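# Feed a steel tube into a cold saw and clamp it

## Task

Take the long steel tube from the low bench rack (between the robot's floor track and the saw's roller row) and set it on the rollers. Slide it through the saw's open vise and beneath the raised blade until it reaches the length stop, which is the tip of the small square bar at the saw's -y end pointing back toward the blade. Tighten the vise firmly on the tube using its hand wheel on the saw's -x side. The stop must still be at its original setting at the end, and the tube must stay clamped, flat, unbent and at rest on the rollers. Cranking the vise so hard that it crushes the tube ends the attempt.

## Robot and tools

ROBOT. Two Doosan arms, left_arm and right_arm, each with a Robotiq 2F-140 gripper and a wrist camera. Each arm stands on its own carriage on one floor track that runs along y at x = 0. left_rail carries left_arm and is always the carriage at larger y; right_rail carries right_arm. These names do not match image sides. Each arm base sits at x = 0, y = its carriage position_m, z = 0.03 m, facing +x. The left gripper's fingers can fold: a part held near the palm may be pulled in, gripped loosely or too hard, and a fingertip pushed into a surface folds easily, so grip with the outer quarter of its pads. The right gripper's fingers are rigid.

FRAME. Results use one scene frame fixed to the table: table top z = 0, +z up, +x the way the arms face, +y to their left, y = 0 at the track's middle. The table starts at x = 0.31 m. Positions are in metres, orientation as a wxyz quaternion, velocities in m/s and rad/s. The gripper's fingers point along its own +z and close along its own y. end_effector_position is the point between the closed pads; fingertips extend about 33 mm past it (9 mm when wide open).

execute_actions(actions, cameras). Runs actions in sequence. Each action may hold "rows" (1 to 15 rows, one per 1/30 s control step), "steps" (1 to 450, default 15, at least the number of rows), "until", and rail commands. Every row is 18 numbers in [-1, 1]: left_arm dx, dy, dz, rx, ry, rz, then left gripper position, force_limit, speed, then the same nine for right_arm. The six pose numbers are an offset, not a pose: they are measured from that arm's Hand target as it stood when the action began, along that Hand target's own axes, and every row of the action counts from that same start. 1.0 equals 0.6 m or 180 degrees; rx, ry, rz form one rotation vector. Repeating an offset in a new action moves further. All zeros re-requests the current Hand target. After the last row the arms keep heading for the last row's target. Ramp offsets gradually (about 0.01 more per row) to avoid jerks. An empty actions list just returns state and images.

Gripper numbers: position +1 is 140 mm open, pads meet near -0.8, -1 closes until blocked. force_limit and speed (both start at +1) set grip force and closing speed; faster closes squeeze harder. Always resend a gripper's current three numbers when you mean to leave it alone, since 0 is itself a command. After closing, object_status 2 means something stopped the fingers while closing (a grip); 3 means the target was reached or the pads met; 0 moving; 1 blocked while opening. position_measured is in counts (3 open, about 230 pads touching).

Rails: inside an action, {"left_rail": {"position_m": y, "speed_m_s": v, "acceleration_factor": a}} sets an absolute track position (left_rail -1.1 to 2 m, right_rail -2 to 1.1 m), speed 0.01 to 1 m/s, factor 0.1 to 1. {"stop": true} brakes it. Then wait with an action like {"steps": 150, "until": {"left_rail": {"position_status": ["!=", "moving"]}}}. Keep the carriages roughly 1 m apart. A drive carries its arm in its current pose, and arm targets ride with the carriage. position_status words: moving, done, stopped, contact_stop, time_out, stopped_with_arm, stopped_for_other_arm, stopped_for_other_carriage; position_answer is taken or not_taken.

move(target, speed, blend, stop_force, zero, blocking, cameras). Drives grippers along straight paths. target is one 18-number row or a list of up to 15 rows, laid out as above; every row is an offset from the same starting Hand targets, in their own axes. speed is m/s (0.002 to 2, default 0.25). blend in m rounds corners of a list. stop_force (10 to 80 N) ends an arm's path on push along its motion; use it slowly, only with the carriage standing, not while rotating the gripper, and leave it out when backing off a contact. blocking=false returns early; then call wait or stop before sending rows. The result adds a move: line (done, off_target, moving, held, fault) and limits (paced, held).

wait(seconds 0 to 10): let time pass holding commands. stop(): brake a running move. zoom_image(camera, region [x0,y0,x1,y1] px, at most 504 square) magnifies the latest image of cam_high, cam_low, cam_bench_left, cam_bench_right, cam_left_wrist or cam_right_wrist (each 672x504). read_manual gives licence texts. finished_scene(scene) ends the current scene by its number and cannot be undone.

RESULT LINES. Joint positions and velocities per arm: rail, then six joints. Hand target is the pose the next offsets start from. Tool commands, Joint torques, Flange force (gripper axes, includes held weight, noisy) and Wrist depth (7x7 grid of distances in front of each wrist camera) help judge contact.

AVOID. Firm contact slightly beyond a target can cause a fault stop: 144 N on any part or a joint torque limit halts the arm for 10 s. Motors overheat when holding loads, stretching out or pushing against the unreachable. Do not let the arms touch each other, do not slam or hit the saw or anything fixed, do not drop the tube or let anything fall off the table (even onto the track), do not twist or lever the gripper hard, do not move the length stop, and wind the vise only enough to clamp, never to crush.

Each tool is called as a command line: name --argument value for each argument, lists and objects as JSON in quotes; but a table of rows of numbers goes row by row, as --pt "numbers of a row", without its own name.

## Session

execute_actions --actions '[]'

Scene clock: 0.00 s.
left_arm: end_effector_position=(+0.6600, +1.6669, +0.4937) position_measured=3 object_status=3 end_effector_quat_wxyz=(+0.000, +1.000, +0.000, +0.000) | right_arm: end_effector_position=(+0.6600, -0.9688, +0.4937) position_measured=3 object_status=3 end_effector_quat_wxyz=(+0.000, +1.000, +0.000, +0.000)
Joint positions: left_arm=[1.667 -0.053 0.164 1.35 0 1.628 1.518] | right_arm=[-0.968 -0.053 0.164 1.35 0 1.628 1.518]
Joint velocities: within noise
Joint torques (N m): no reading
Flange force (N): no reading
Wrist depth (mm): cam_left_wrist=[- - - - - - 552 / - - - - - 631 - / - 626 - - - - - / - 640 - - - 154 - / - 126 721 - - 588 103 / - - 750 745 755 - - / - - 778 776 792 - -] | cam_right_wrist=[333 384 - 561 328 - 547 / 344 411 - - 350 626 541 / 339 416 - - 348 621 492 / - 121 - 574 349 147 118 / - 114 745 633 - - 112 / - - 758 763 753 - - / - - 825 782 810 1041 860]
Hand target: left_arm +0.6600, +1.6669, +0.4937; +0.000, +1.000, +0.000, +0.000 | right_arm +0.6600, -0.9688, +0.4937; +0.000, +1.000, +0.000, +0.000
Tool commands: left_gripper/position=+1.0 left_gripper/force_limit=+1.0 left_gripper/speed=+1.0 right_gripper/position=+1.0 right_gripper/force_limit=+1.0 right_gripper/speed=+1.0
left_rail: position_m=1.667 position_status=done
right_rail: position_m=-0.968 position_status=done

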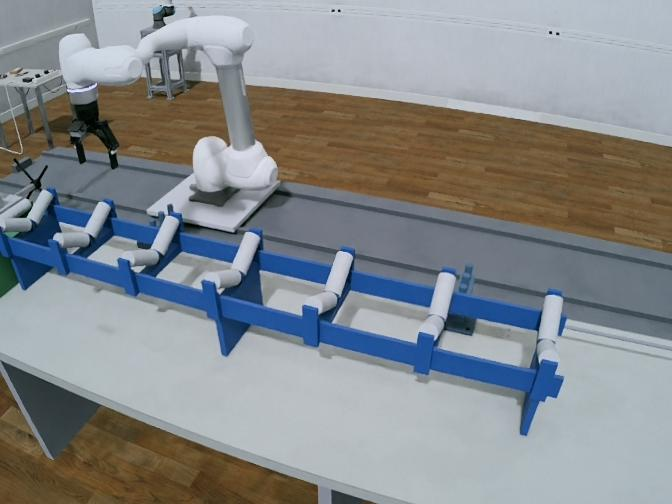

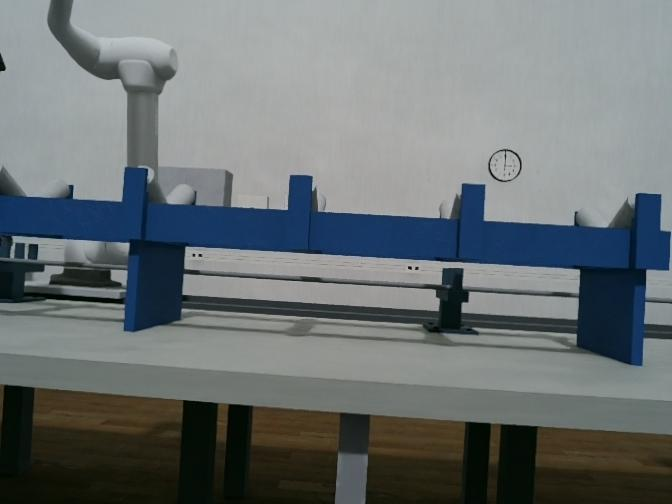

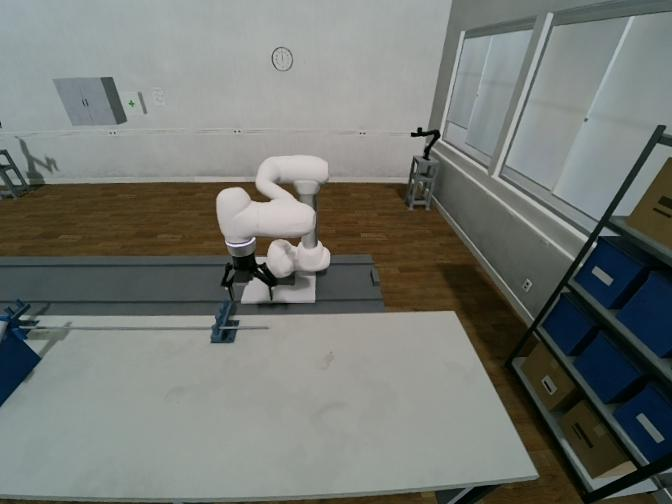

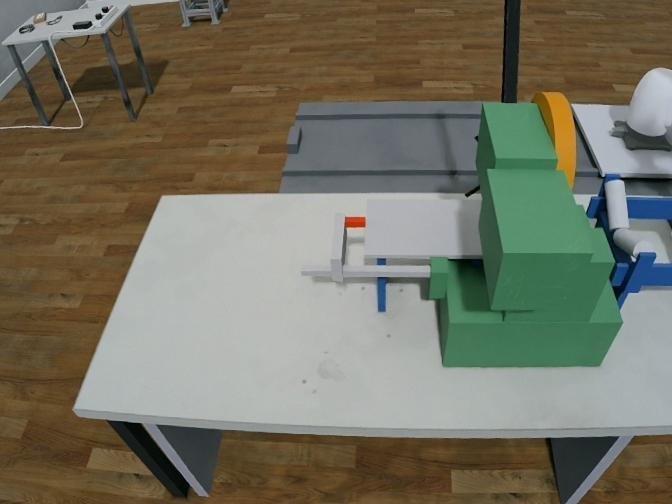

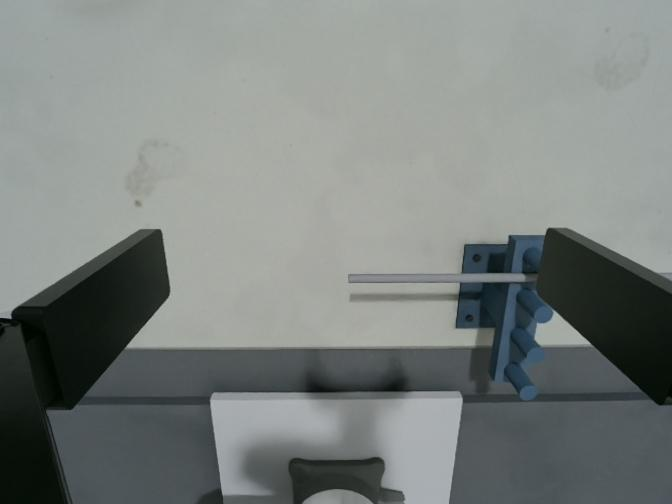

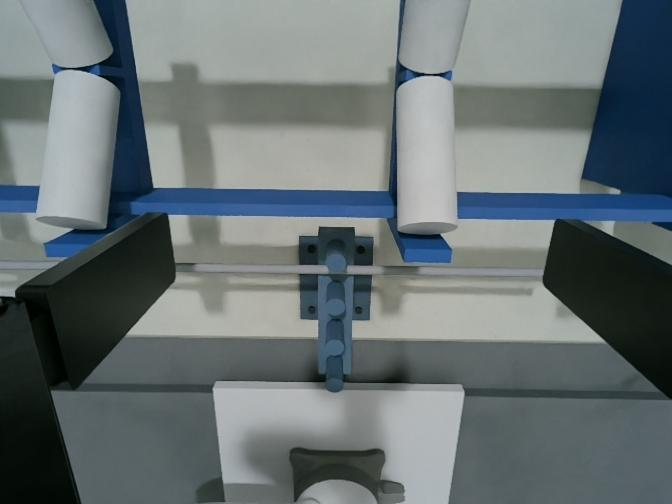

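execute_actions --actions '[{"left_rail":{"position_m":1.12,"speed_m_s":0.6,"acceleration_factor":0.6},"right_rail":{"position_m":-0.38,"speed_m_s":0.6,"acceleration_factor":0.6},"steps":240,"until":{"all":{"status":"ended"}}}]' --cameras '[]'

move --target '[-0.3,0,-0.05,0,0,-0.5,-0.3,0,0,-0.3,0,-0.05,0,0,-0.5,-0.3,0,0]' --speed 0.6 --cameras '["cam_left_wrist","cam_right_wrist"]'

Scene clock: 4.80 s.
left_arm: end_effector_position=(+0.6600, +1.1195, +0.4937) position_measured=3 object_status=3 end_effector_quat_wxyz=(+0.000, +1.000, +0.000, +0.000) | right_arm: end_effector_position=(+0.6600, -0.3805, +0.4937) position_measured=3 object_status=3 end_effector_quat_wxyz=(+0.000, +1.000, +0.000, +0.000)
Joint positions: left_arm=[1.12 -0.053 0.164 1.35 0 1.628 1.518] | right_arm=[-0.38 -0.053 0.164 1.35 0 1.628 1.518]
Joint torques (N m): left_arm=[-4.57 -58.95 -44.23 4.12 0.13 0.27] | right_arm=[0.21 -60.64 -41.69 4.2 0.3 -0.56]
Flange force (N): left_arm=[-4.3 -6.9 3.4] | right_arm=[3.5 -0.2 -0.1]
Wrist depth (mm): cam_left_wrist=[567 570 - - - 544 543 / - - - - 595 - - / - - 624 - 618 707 650 / - - - - - - 665 / - 145 716 - - - 104 / - - 735 765 745 - - / 840 - 781 760 792 - -] | cam_right_wrist=[346 - - - 334 553 558 / 351 432 621 - 347 - 586 / 343 435 619 - 339 460 451 / - 121 - - 357 147 124 / - 121 - - - - 112 / - 899 768 768 766 816 - / - 891 813 782 819 838 -]
Hand target: left_arm +0.6600, +1.1195, +0.4937; +0.000, +1.000, +0.000, +0.000 | right_arm +0.6600, -0.3805, +0.4937; +0.000, +1.000, +0.000, +0.000
Tool commands: left_gripper/position=+1.0 left_gripper/force_limit=+1.0 left_gripper/speed=+1.0 right_gripper/position=+1.0 right_gripper/force_limit=+1.0 right_gripper/speed=+1.0
left_rail: position_m=1.120 speed_m_s=0.60 position_status=done
right_rail: position_m=-0.380 speed_m_s=0.60 position_status=done
No camera images: "cameras" was empty.

Scene clock: 6.73 s.
left_arm: end_effector_position=(+0.4800, +1.1195, +0.5236) position_measured=167 object_status=3 end_effector_quat_wxyz=(+0.000, +0.707, +0.707, +0.000) | right_arm: end_effector_position=(+0.4800, -0.3805, +0.5236) position_measured=167 object_status=3 end_effector_quat_wxyz=(+0.000, +0.707, +0.707, +0.000)
Joint positions: left_arm=[1.12 -0.073 -0.125 1.591 0 1.676 -0.073] | right_arm=[-0.38 -0.073 -0.125 1.591 0 1.676 -0.073]
Joint torques (N m): left_arm=[-4.72 -29.3 -43.95 4.16 0.13 0.3] | right_arm=[-0.12 -30.9 -41.31 4.21 0.34 -0.61]
Flange force (N): left_arm=[9.2 -1.3 3.2] | right_arm=[1.6 4.2 -0.7]
Wrist depth (mm): cam_left_wrist=[562 569 - - 598 - - / 581 591 - - 614 - 612 / 606 626 - - 644 - - / 673 663 - - 139 752 721 / - 83 96 - - 93 - / - - - - - - - / - - - 862 - - -] | cam_right_wrist=[567 573 - 597 588 567 - / 574 597 - 606 621 - - / 622 638 696 - 492 429 462 / 681 677 102 719 149 370 480 / - - 82 646 - 90 477 / - - - 822 - - - / - - - - - - -]
Hand target: left_arm +0.4800, +1.1195, +0.5237; +0.000, +0.707, +0.707, +0.000 | right_arm +0.4800, -0.3805, +0.5237; +0.000, +0.707, +0.707, +0.000
Off the commanded pose: left_arm 0.000 m, 0 deg | right_arm 0.000 m, 0 deg.
left_rail: position_m=1.120 speed_m_s=0.60 position_status=done
right_rail: position_m=-0.380 speed_m_s=0.60 position_status=done
move: done
Images, in order (width x height): cam_left_wrist 672x504, cam_right_wrist 672x504.

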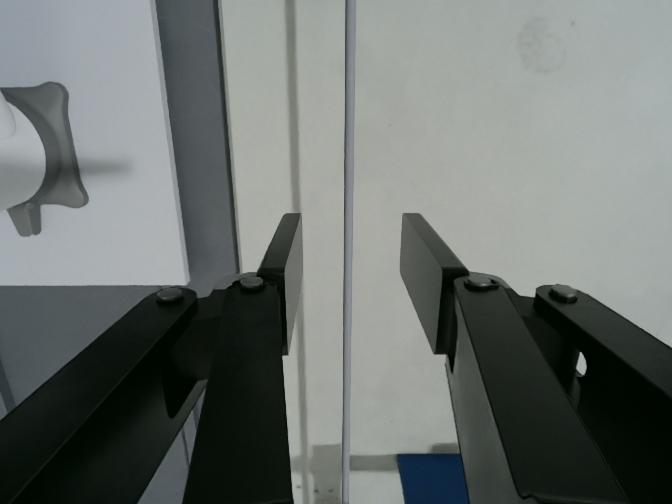

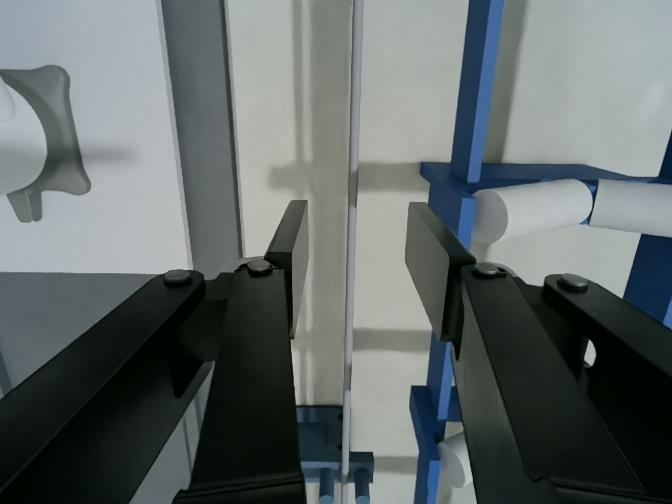

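execute_actions --actions '[{"left_rail":{"position_m":0.945},"right_rail":{"position_m":-0.555},"steps":240,"until":{"all":{"status":"ended"}}}]' --cameras '[]'

move --target '[-0.0,0,0.4,-0.111,0,0,-0.3,0,0,-0,0,0.4,-0.111,0,0,-0.3,0,0]' --speed 0.5 --cameras '["cam_left_wrist","cam_right_wrist"]'

Scene clock: 10.13 s.
left_arm: end_effector_position=(+0.4800, +0.9445, +0.5237) position_measured=167 object_status=3 end_effector_quat_wxyz=(+0.000, +0.707, +0.707, +0.000) | right_arm: end_effector_position=(+0.4800, -0.5555, +0.5237) position_measured=167 object_status=3 end_effector_quat_wxyz=(+0.000, +0.707, +0.707, +0.000)
Joint positions: left_arm=[0.945 -0.073 -0.125 1.591 0 1.676 -0.073] | right_arm=[-0.555 -0.073 -0.125 1.591 0 1.676 -0.073]
Joint torques (N m): left_arm=[-4.91 -29.2 -43.93 4.12 0.17 0.29] | right_arm=[0.12 -30.52 -41.51 4.21 0.34 -0.57]
Flange force (N): left_arm=[10.2 -1.7 3.1] | right_arm=[1.1 3.2 -0.1]
Wrist depth (mm): cam_left_wrist=[559 560 585 - 588 - - / 581 591 - - - - 635 / 607 621 - - 655 671 - / 669 659 - 745 138 681 - / - 83 96 760 - 94 88 / - - - - - - - / - - - 859 - - -] | cam_right_wrist=[570 566 - - 571 332 359 / 574 599 - - 626 - - / 621 638 753 671 446 681 657 / 681 675 100 699 148 - 516 / - - 82 - - 90 440 / - - - 688 - - - / - - - - - - -]
Hand target: left_arm +0.4800, +0.9445, +0.5237; +0.000, +0.707, +0.707, +0.000 | right_arm +0.4800, -0.5555, +0.5237; +0.000, +0.707, +0.707, +0.000
Tool commands: left_gripper/position=-0.3 left_gripper/force_limit=+0.0 left_gripper/speed=+0.0 right_gripper/position=-0.3 right_gripper/force_limit=+0.0 right_gripper/speed=+0.0
Off the commanded pose: left_arm 0.000 m, 0 deg | right_arm 0.000 m, 0 deg.
left_rail: position_m=0.945 speed_m_s=0.60 position_status=done
right_rail: position_m=-0.555 speed_m_s=0.60 position_status=done
No camera images: "cameras" was empty.

Scene clock: 11.27 s.
left_arm: end_effector_position=(+0.4800, +0.9445, +0.2837) position_measured=167 object_status=3 end_effector_quat_wxyz=(+0.123, +0.696, +0.696, +0.123) | right_arm: end_effector_position=(+0.4799, -0.5555, +0.2838) position_measured=167 object_status=3 end_effector_quat_wxyz=(+0.123, +0.696, +0.696, +0.123)
Joint positions: left_arm=[0.945 -0.096 -0.266 2.173 0.042 0.888 -0.117] | right_arm=[-0.555 -0.096 -0.266 2.173 0.042 0.888 -0.117]
Joint torques (N m): left_arm=[-4.46 -14.57 -42.76 4.03 -0.75 0.2] | right_arm=[-0.28 -14.42 -39.76 4.05 -0.61 -0.56]
Flange force (N): left_arm=[11.5 0.0 3.1] | right_arm=[2.5 3.1 1.0]
Wrist depth (mm): cam_left_wrist=[314 341 - - - 461 - / 333 357 363 - - - - / 346 380 - - - 569 591 / - 395 400 - 165 536 - / - 83 96 497 - 93 694 / - - - 545 - - - / - - - 573 - - -] | cam_right_wrist=[320 336 - 380 347 226 431 / 337 358 - 420 451 234 568 / - 374 - - 274 239 - / 375 - 100 - 149 237 - / - - 82 - - 90 - / - - - - - - - / - - - - - - -]
Hand target: left_arm +0.4800, +0.9445, +0.2837; +0.123, +0.696, +0.696, +0.123 | right_arm +0.4800, -0.5555, +0.2837; +0.123, +0.696, +0.696, +0.123
Off the commanded pose: left_arm 0.000 m, 0 deg | right_arm 0.000 m, 0 deg.
left_rail: position_m=0.945 speed_m_s=0.60 position_status=done
right_rail: position_m=-0.555 speed_m_s=0.60 position_status=done
move: done; limits=paced
Images, in order (width x height): cam_left_wrist 672x504, cam_right_wrist 672x504.

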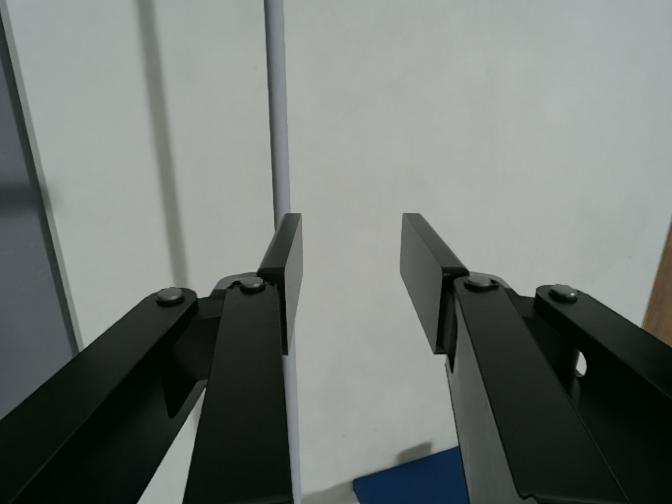

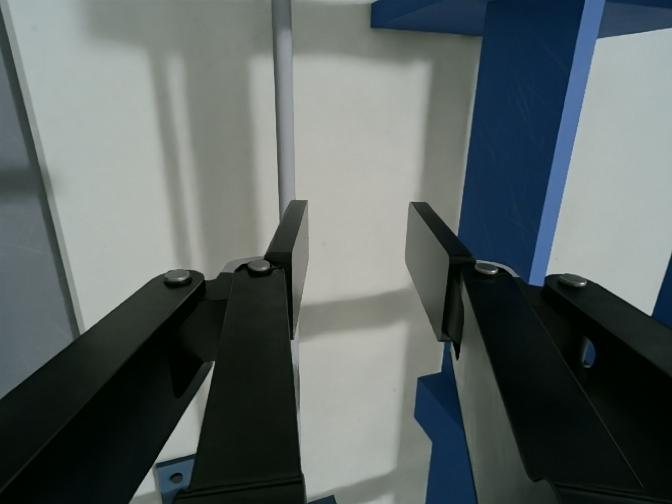

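move --target '[0,-0.02,0.215,0,0,0,-0.3,0,0,0,-0.02,0.215,0,0,0,-0.3,0,0]' --speed 0.3 --cameras '["cam_left_wrist","cam_right_wrist"]'

Scene clock: 12.70 s.
left_arm: end_effector_position=(+0.5128, +0.9445, +0.1584) position_measured=167 object_status=3 end_effector_quat_wxyz=(+0.123, +0.696, +0.696, +0.123) | right_arm: end_effector_position=(+0.5128, -0.5555, +0.1584) position_measured=167 object_status=3 end_effector_quat_wxyz=(+0.123, +0.696, +0.696, +0.123)
Joint positions: left_arm=[0.945 -0.088 -0.087 2.288 0.054 0.594 -0.127] | right_arm=[-0.555 -0.088 -0.087 2.288 0.054 0.594 -0.127]
Joint torques (N m): left_arm=[-4.46 -26.26 -37.06 3.43 -0.77 0.28] | right_arm=[-0.27 -27.13 -34.56 3.47 -0.51 -0.53]
Flange force (N): left_arm=[10.0 -2.2 1.1] | right_arm=[2.7 2.1 2.7]
Wrist depth (mm): cam_left_wrist=[220 231 - 267 293 322 343 / 229 243 258 283 308 341 375 / 239 254 267 307 329 360 399 / 262 - - 316 164 400 - / 262 83 96 360 - 94 - / - - - 359 - - - / - - - - - - -] | cam_right_wrist=[219 233 - - - - 133 / 229 - - 278 305 - 136 / 246 - - 288 323 - 143 / - 279 102 136 148 115 146 / - - 82 331 - 90 - / - - - 376 - - - / - - - - - - -]
Hand target: left_arm +0.5128, +0.9445, +0.1583; +0.123, +0.696, +0.696, +0.123 | right_arm +0.5128, -0.5555, +0.1583; +0.123, +0.696, +0.696, +0.123
Off the commanded pose: left_arm 0.000 m, 0 deg | right_arm 0.000 m, 0 deg.
left_rail: position_m=0.945 speed_m_s=0.60 position_status=done
right_rail: position_m=-0.555 speed_m_s=0.60 position_status=done
move: done
Images, in order (width x height): cam_left_wrist 672x504, cam_right_wrist 672x504.

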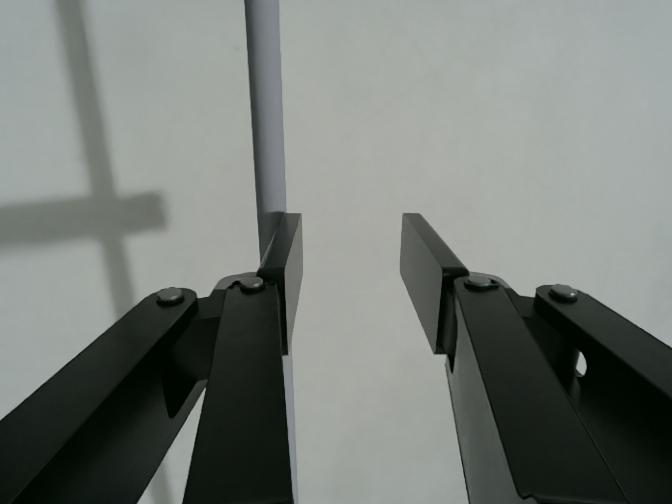

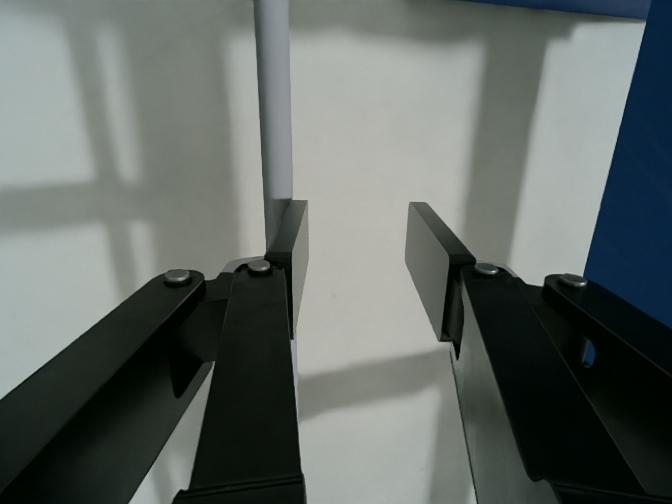

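move --target '[0,-0.057,0.0,0,0,0,-0.3,0,0,0,-0.06,0.0,0,0,0,-0.3,0,0]' --speed 0.2 --cameras '["cam_left_wrist","cam_right_wrist"]'

Scene clock: 14.13 s.
left_arm: end_effector_position=(+0.4806, +0.9445, +0.1466) position_measured=167 object_status=3 end_effector_quat_wxyz=(+0.123, +0.696, +0.696, +0.123) | right_arm: end_effector_position=(+0.4789, -0.5555, +0.1460) position_measured=167 object_status=3 end_effector_quat_wxyz=(+0.123, +0.696, +0.696, +0.123)
Joint positions: left_arm=[0.945 -0.096 -0.129 2.349 0.06 0.575 -0.14] | right_arm=[-0.555 -0.096 -0.131 2.353 0.06 0.574 -0.141]
Joint torques (N m): left_arm=[-4.5 -21.53 -36.71 3.38 -0.78 0.3] | right_arm=[-0.4 -21.28 -34.28 3.42 -0.56 -0.54]
Flange force (N): left_arm=[11.2 -1.9 1.5] | right_arm=[3.1 0.9 1.5]
Wrist depth (mm): cam_left_wrist=[209 223 - - 283 300 - / - 235 247 - 288 - - / - 242 269 291 317 350 - / 240 255 134 315 165 363 442 / - 83 96 323 - 94 449 / - - - 349 - - - / - - - - - - -] | cam_right_wrist=[209 - - 149 - 296 301 / - - - 155 - - 345 / - - - - 319 345 394 / - 258 100 - 127 359 413 / - - 82 - - 90 - / - - - - - - - / - - - 392 - - -]
Hand target: left_arm +0.4806, +0.9445, +0.1466; +0.123, +0.696, +0.696, +0.123 | right_arm +0.4789, -0.5555, +0.1460; +0.123, +0.696, +0.696, +0.123
Off the commanded pose: left_arm 0.000 m, 0 deg | right_arm 0.000 m, 0 deg.
left_rail: position_m=0.945 speed_m_s=0.60 position_status=done
right_rail: position_m=-0.555 speed_m_s=0.60 position_status=done
move: done
Images, in order (width x height): cam_left_wrist 672x504, cam_right_wrist 672x504.

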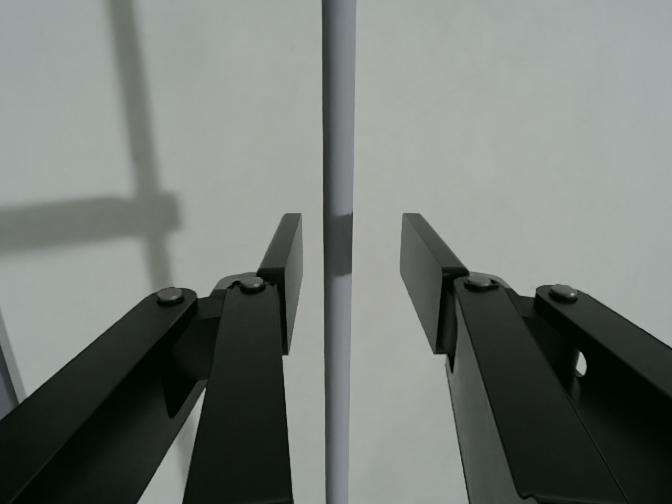

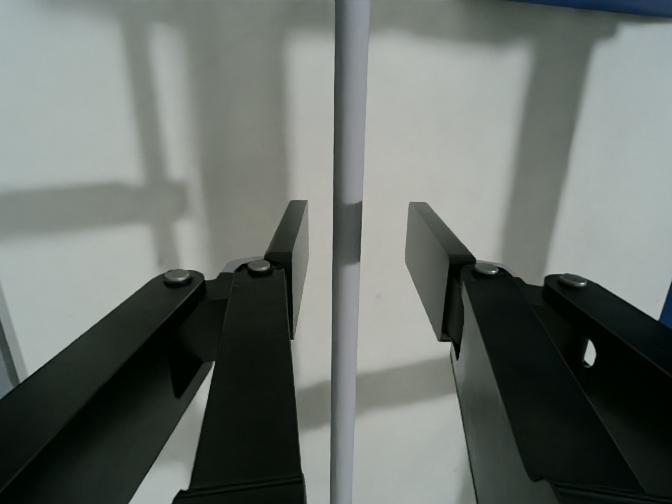

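move --target '[0,-0.005,0.03,0,0,0,-0.3,0,0,0,-0.003,0.035,0,0,0,-0.3,0,0]' --speed 0.1 --cameras '["cam_left_wrist","cam_right_wrist"]'

Scene clock: 15.13 s.
left_arm: end_effector_position=(+0.4840, +0.9445, +0.1287) position_measured=167 object_status=3 end_effector_quat_wxyz=(+0.123, +0.696, +0.696, +0.123) | right_arm: end_effector_position=(+0.4844, -0.5555, +0.1257) position_measured=167 object_status=3 end_effector_quat_wxyz=(+0.123, +0.696, +0.696, +0.123)
Joint positions: left_arm=[0.945 -0.095 -0.097 2.364 0.064 0.529 -0.144] | right_arm=[-0.555 -0.095 -0.092 2.367 0.065 0.521 -0.145]
Joint torques (N m): left_arm=[-4.41 -23.8 -35.35 3.27 -0.79 0.29] | right_arm=[-0.17 -24.67 -32.78 3.25 -0.56 -0.59]
Flange force (N): left_arm=[10.3 -1.6 1.8] | right_arm=[3.0 1.8 3.0]
Wrist depth (mm): cam_left_wrist=[- 214 223 - 255 280 312 / 206 219 233 244 269 309 343 / 216 228 244 - 286 318 379 / 225 238 248 151 138 336 - / - 83 96 300 119 94 - / - - - 312 - - - / - - - - - - -] | cam_right_wrist=[- 209 213 - - - 297 / - 211 - 136 269 - - / 213 232 - - - - 349 / 221 - 95 - 137 - - / - - 88 - - 90 - / - - - - - - - / - - - - - - -]
Hand target: left_arm +0.4840, +0.9445, +0.1287; +0.123, +0.696, +0.696, +0.123 | right_arm +0.4844, -0.5555, +0.1257; +0.123, +0.696, +0.696, +0.123
Off the commanded pose: left_arm 0.000 m, 0 deg | right_arm 0.000 m, 0 deg.
left_rail: position_m=0.945 speed_m_s=0.60 position_status=done
right_rail: position_m=-0.555 speed_m_s=0.60 position_status=done
move: done
Images, in order (width x height): cam_left_wrist 672x504, cam_right_wrist 672x504.

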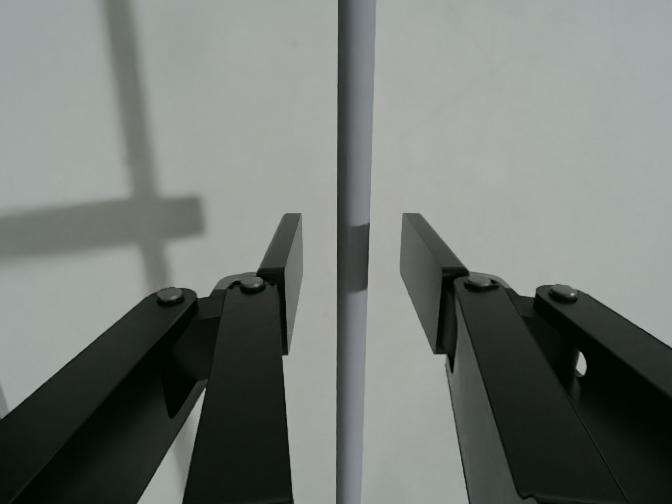

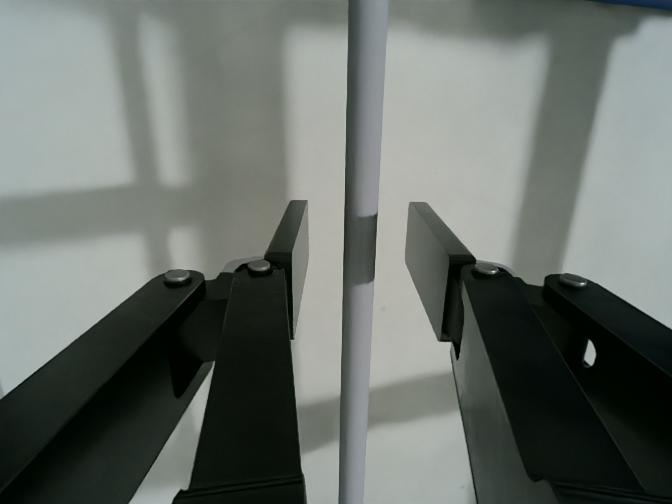

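move --pt "0 0 0.0 0 0 0 -0.3 0 0 0 0.001 0.03 0 0 0 -0.3 0 0" --pt "0 0 0.0 0 0 0 -1 0 -1 0 0.001 0.03 0 0 0 -1 0 -1" --speed 0.1 --cameras '["cam_left_wrist","cam_right_wrist"]'

wait --seconds 1 --cameras '["cam_left_wrist","cam_right_wrist"]'

Scene clock: 18.10 s.
left_arm: end_effector_position=(+0.4840, +0.9445, +0.1287) position_measured=214 object_status=0 end_effector_quat_wxyz=(+0.123, +0.696, +0.696, +0.123) | right_arm: end_effector_position=(+0.4911, -0.5555, +0.1090) position_measured=213 object_status=0 end_effector_quat_wxyz=(+0.123, +0.696, +0.696, +0.123)
Joint positions: left_arm=[0.945 -0.095 -0.097 2.364 0.064 0.528 -0.144] | right_arm=[-0.555 -0.093 -0.055 2.373 0.069 0.477 -0.149]
Joint torques (N m): left_arm=[-4.55 -22.76 -34.28 3.11 -0.48 0.17] | right_arm=[-0.33 -27.08 -31.05 3.25 -0.48 -0.5]
Flange force (N): left_arm=[11.1 -0.9 0.0] | right_arm=[3.0 2.5 2.4]
Wrist depth (mm): cam_left_wrist=[196 207 223 235 - 284 - / 206 219 233 - 275 302 - / - 230 246 - 293 327 360 / 225 237 259 - 318 350 - / - - 95 - - 95 - / - - - - - - - / - - - - - - -] | cam_right_wrist=[- 189 - - - - - / - - - 120 - 278 296 / 199 212 237 132 - 294 - / 212 222 240 - 137 - - / - - - - - 90 - / - - - - - - - / - - - - - - -]
Hand target: left_arm +0.4840, +0.9445, +0.1287; +0.123, +0.696, +0.696, +0.123 | right_arm +0.4911, -0.5555, +0.1090; +0.123, +0.696, +0.696, +0.123
Off the commanded pose: left_arm 0.000 m, 0 deg | right_arm 0.000 m, 0 deg.
left_rail: position_m=0.945 speed_m_s=0.60 position_status=done
right_rail: position_m=-0.555 speed_m_s=0.60 position_status=done
move: done
Images, in order (width x height): cam_left_wrist 672x504, cam_right_wrist 672x504.

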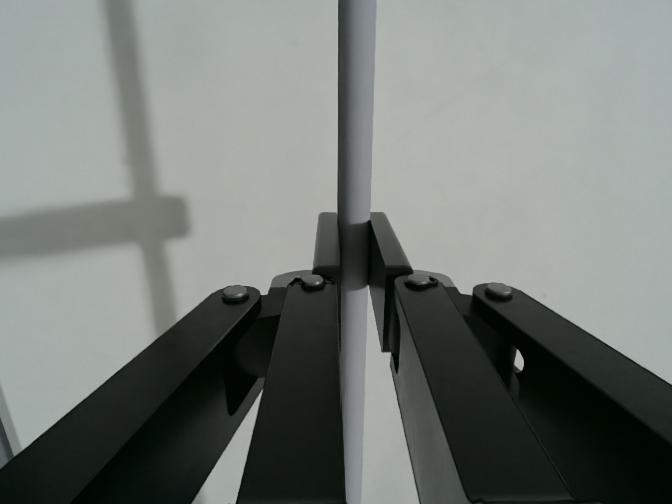

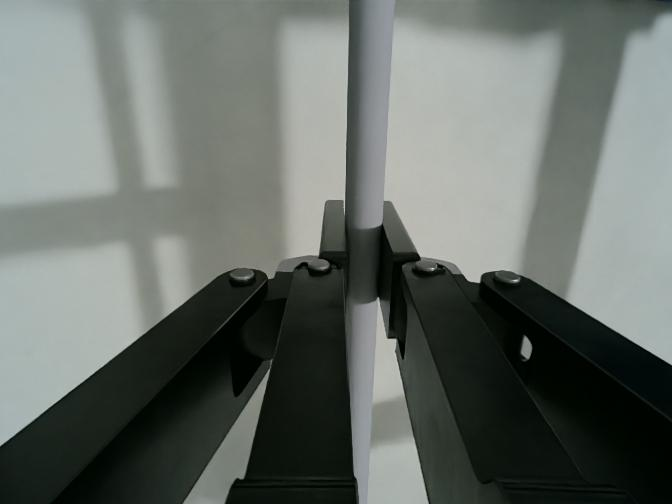

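Scene clock: 19.10 s.
left_arm: end_effector_position=(+0.4840, +0.9445, +0.1287) position_measured=214 object_status=2 end_effector_quat_wxyz=(+0.123, +0.696, +0.696, +0.123) | right_arm: end_effector_position=(+0.4911, -0.5555, +0.1090) position_measured=213 object_status=2 end_effector_quat_wxyz=(+0.123, +0.696, +0.696, +0.123)
Joint positions: left_arm=[0.945 -0.095 -0.097 2.364 0.064 0.528 -0.144] | right_arm=[-0.555 -0.093 -0.055 2.373 0.069 0.477 -0.149]
Joint torques (N m): left_arm=[-4.05 -23.02 -34.34 3.19 -0.45 0.12] | right_arm=[-0.26 -27.38 -31.15 3.26 -0.47 -0.5]
Flange force (N): left_arm=[9.8 -1.1 0.7] | right_arm=[3.1 2.5 3.1]
Wrist depth (mm): cam_left_wrist=[- 207 220 236 257 - 306 / 206 219 228 250 276 299 - / 216 228 247 - - - - / 225 240 257 157 - 352 395 / - 244 95 - - - - / - - - - - - - / - - - - - - -] | cam_right_wrist=[- 192 204 117 - 255 - / - 196 - 120 - 279 299 / 200 - - 128 - - 331 / 207 - 232 122 - - - / 218 - - - - 90 - / - - - - - - - / - - - - - - -]
Hand target: left_arm +0.4840, +0.9445, +0.1287; +0.123, +0.696, +0.696, +0.123 | right_arm +0.4911, -0.5555, +0.1090; +0.123, +0.696, +0.696, +0.123
Tool commands: left_gripper/position=-1.0 left_gripper/force_limit=+0.0 left_gripper/speed=-1.0 right_gripper/position=-1.0 right_gripper/force_limit=+0.0 right_gripper/speed=-1.0
Off the commanded pose: left_arm 0.000 m, 0 deg | right_arm 0.000 m, 0 deg.
left_rail: position_m=0.945 speed_m_s=0.60 position_status=done
right_rail: position_m=-0.555 speed_m_s=0.60 position_status=done
wait: 1.00 s
Images, in order (width x height): cam_left_wrist 672x504, cam_right_wrist 672x504.

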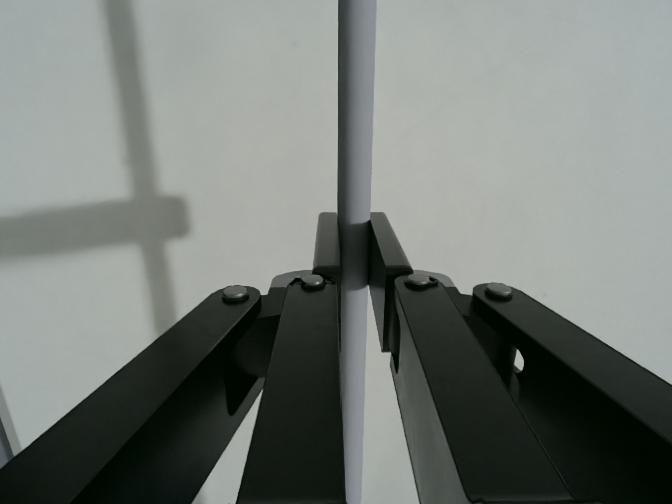

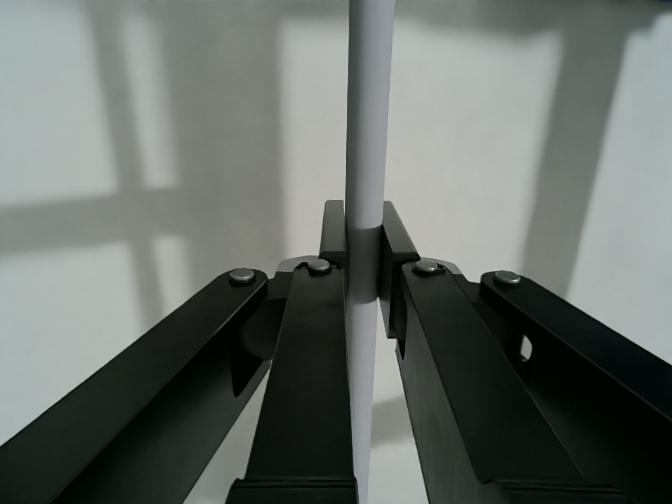

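move --pt "0 0.2052 -0.5638 0 0 0 -1 0 -1 0 0.2052 -0.5638 0 0 0 -1 0 -1" --pt "0 0.5993 -0.4233 0.111 0 0 -1 0 -1 0 0.5874 -0.4253 0.111 0 0 -1 0 -1" --speed 0.2 --blend '[0.03,0]'

Scene clock: 23.60 s.
left_arm: end_effector_position=(+0.7351, +0.9445, +0.4903) position_measured=214 object_status=2 end_effector_quat_wxyz=(+0.000, +0.707, +0.707, +0.000) | right_arm: end_effector_position=(+0.7351, -0.5555, +0.4693) position_measured=213 object_status=2 end_effector_quat_wxyz=(+0.000, +0.707, +0.707, +0.000)
Joint positions: left_arm=[0.945 -0.048 0.29 1.198 0 1.653 -0.048] | right_arm=[-0.555 -0.048 0.288 1.239 0 1.615 -0.048]
Joint torques (N m): left_arm=[-6.9 -74.82 -46.02 2.99 0.14 0.27] | right_arm=[2.56 -75.87 -42.97 5.42 0.38 -0.51]
Flange force (N): left_arm=[8.7 -4.0 6.6] | right_arm=[-2.5 5.1 2.3]
Wrist depth (mm): cam_left_wrist=[563 575 - - - 548 569 / - - - - - - 1359 / - - - - 623 - 1446 / - - - - 628 - 1557 / - - 95 - - - 1601 / - - - - - - - / - - - - - - -] | cam_right_wrist=[- 321 301 117 299 284 - / - - 350 120 567 556 588 / - - 375 127 425 610 624 / - - 411 132 393 644 1476 / 717 - - - - 90 1627 / - - - - - - - / - - - - - - -]
Hand target: left_arm +0.7351, +0.9445, +0.4902; +0.000, +0.707, +0.707, +0.000 | right_arm +0.7352, -0.5555, +0.4692; +0.000, +0.707, +0.707, +0.000
Off the commanded pose: left_arm 0.000 m, 0 deg | right_arm 0.000 m, 0 deg.
left_rail: position_m=0.945 speed_m_s=0.60 position_status=done
right_rail: position_m=-0.555 speed_m_s=0.60 position_status=done
move: done

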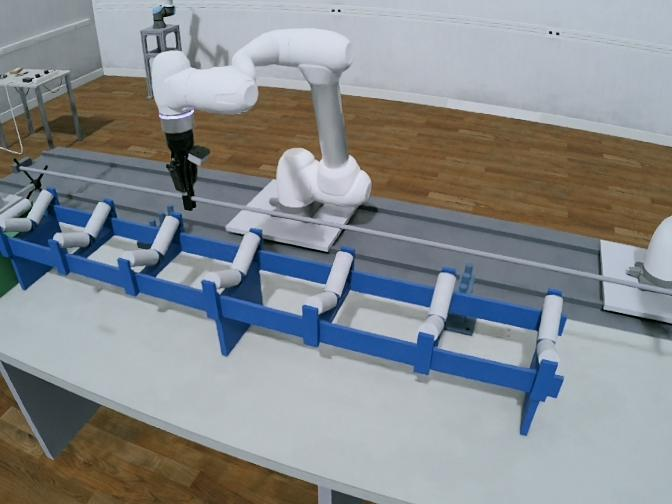

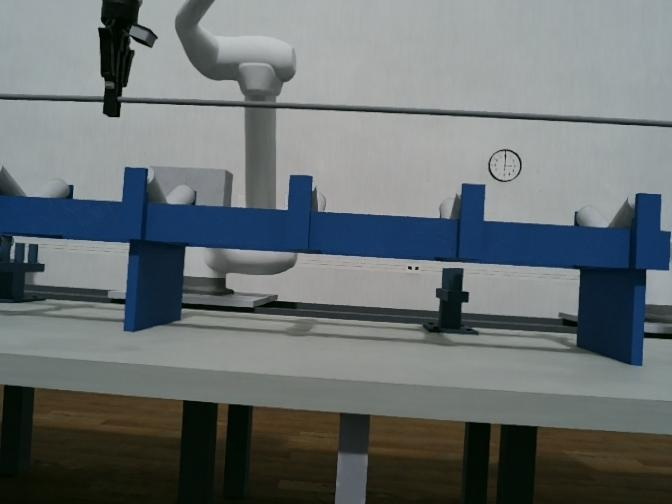

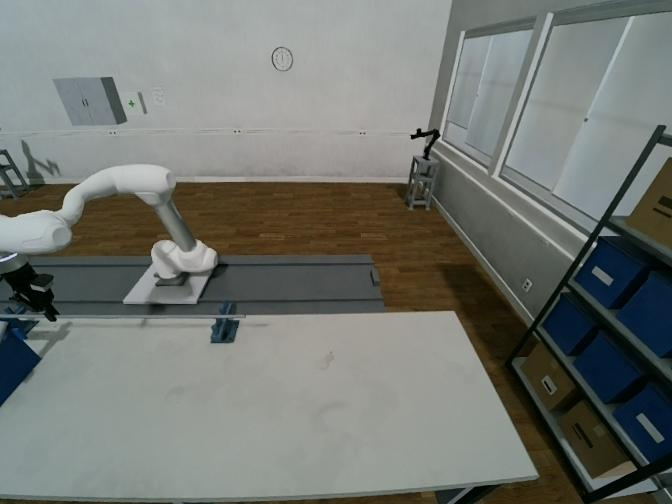

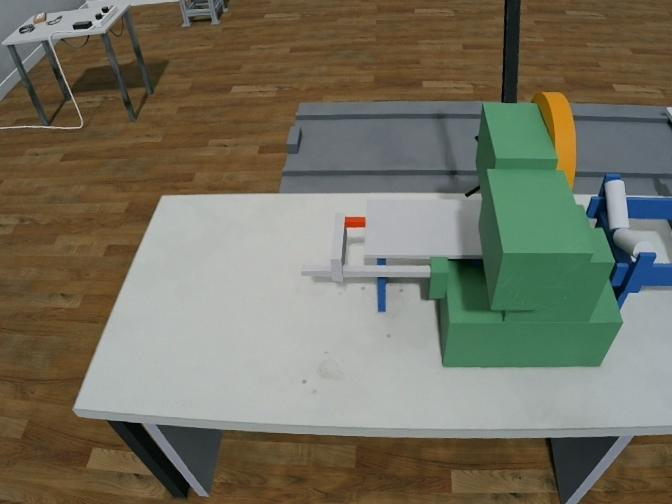

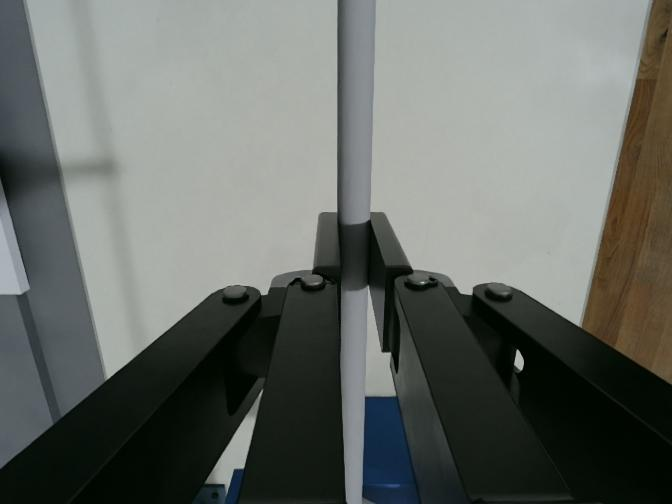

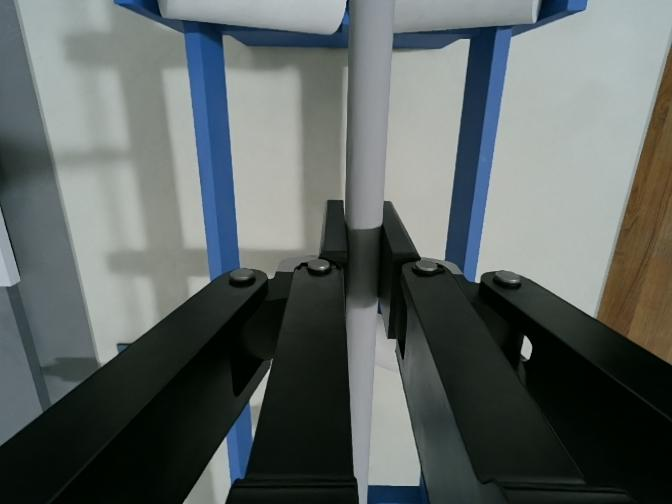

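move --target '[0,-0.005,0.255,0,0,0,-1,0,-1,0,-0.005,0.255,0,0,0,-1,0,-1]' --speed 0.2 --cameras '["cam_low","cam_left_wrist","cam_right_wrist"]'

zoom_image --camera "cam_low" --region '[540, 150, 672, 270]'

Scene clock: 25.30 s.
left_arm: end_effector_position=(+0.7321, +0.9444, +0.3373) position_measured=214 object_status=2 end_effector_quat_wxyz=(+0.000, +0.707, +0.707, +0.000) | right_arm: end_effector_position=(+0.7322, -0.5555, +0.3162) position_measured=213 object_status=2 end_effector_quat_wxyz=(+0.000, +0.707, +0.707, +0.000)
Joint positions: left_arm=[0.945 -0.048 0.298 1.462 0 1.381 -0.048] | right_arm=[-0.555 -0.048 0.306 1.491 0 1.345 -0.048]
Joint torques (N m): left_arm=[-6.27 -74.27 -45.49 3.21 0.17 0.27] | right_arm=[1.62 -76.67 -42.55 4.98 0.44 -0.5]
Flange force (N): left_arm=[7.9 -5.0 5.7] | right_arm=[-0.8 3.2 4.3]
Wrist depth (mm): cam_left_wrist=[- - 422 - 428 421 422 / - - - - - 462 - / 483 - - - - 488 - / 501 - 513 - - - - / - - 95 - - - - / - - - - - - - / - - - - - - -] | cam_right_wrist=[- 225 406 117 303 241 191 / 431 225 - - 462 238 201 / 460 228 - - 449 254 215 / 481 244 - 130 - 237 - / - - - - - 90 - / - - - - - - - / - - - - - - -]
Hand target: left_arm +0.7321, +0.9445, +0.3372; +0.000, +0.707, +0.707, +0.000 | right_arm +0.7322, -0.5555, +0.3162; +0.000, +0.707, +0.707, +0.000
Off the commanded pose: left_arm 0.000 m, 0 deg | right_arm 0.000 m, 0 deg.
left_rail: position_m=0.945 speed_m_s=0.60 position_status=done
right_rail: position_m=-0.555 speed_m_s=0.60 position_status=done
move: done
Images, in order (width x height): cam_low 672x504, cam_left_wrist 672x504, cam_right_wrist 672x504.

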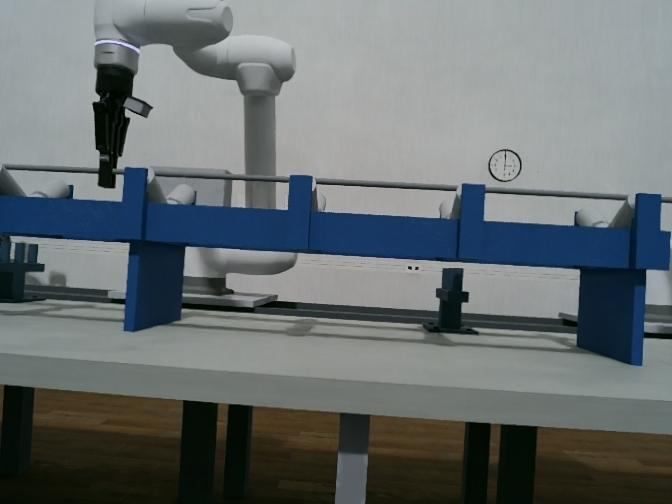

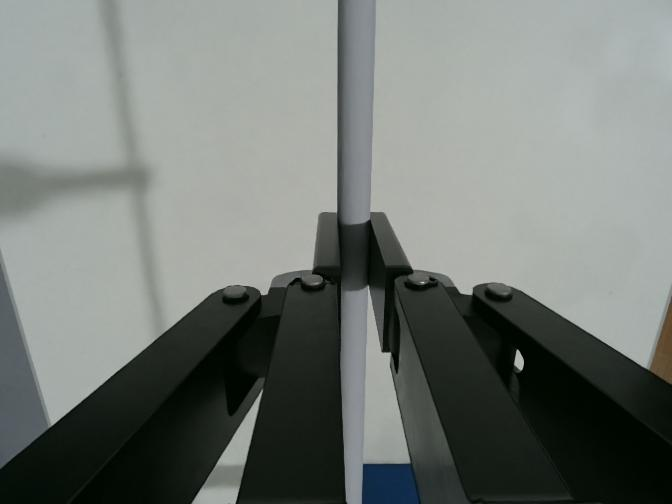

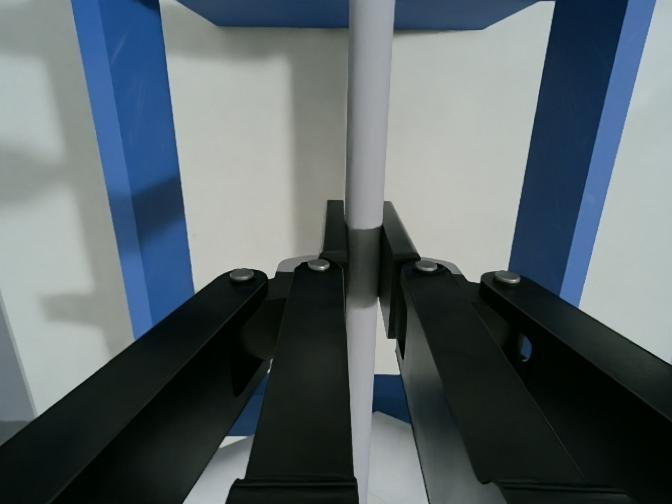

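Scaled by 3.818 from the camera's 672x504 image, which has a finer 960x720 frame.

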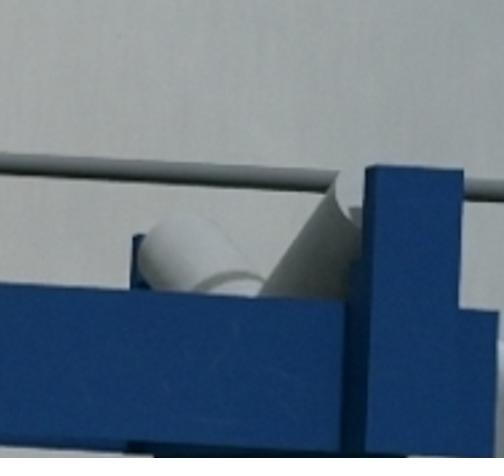

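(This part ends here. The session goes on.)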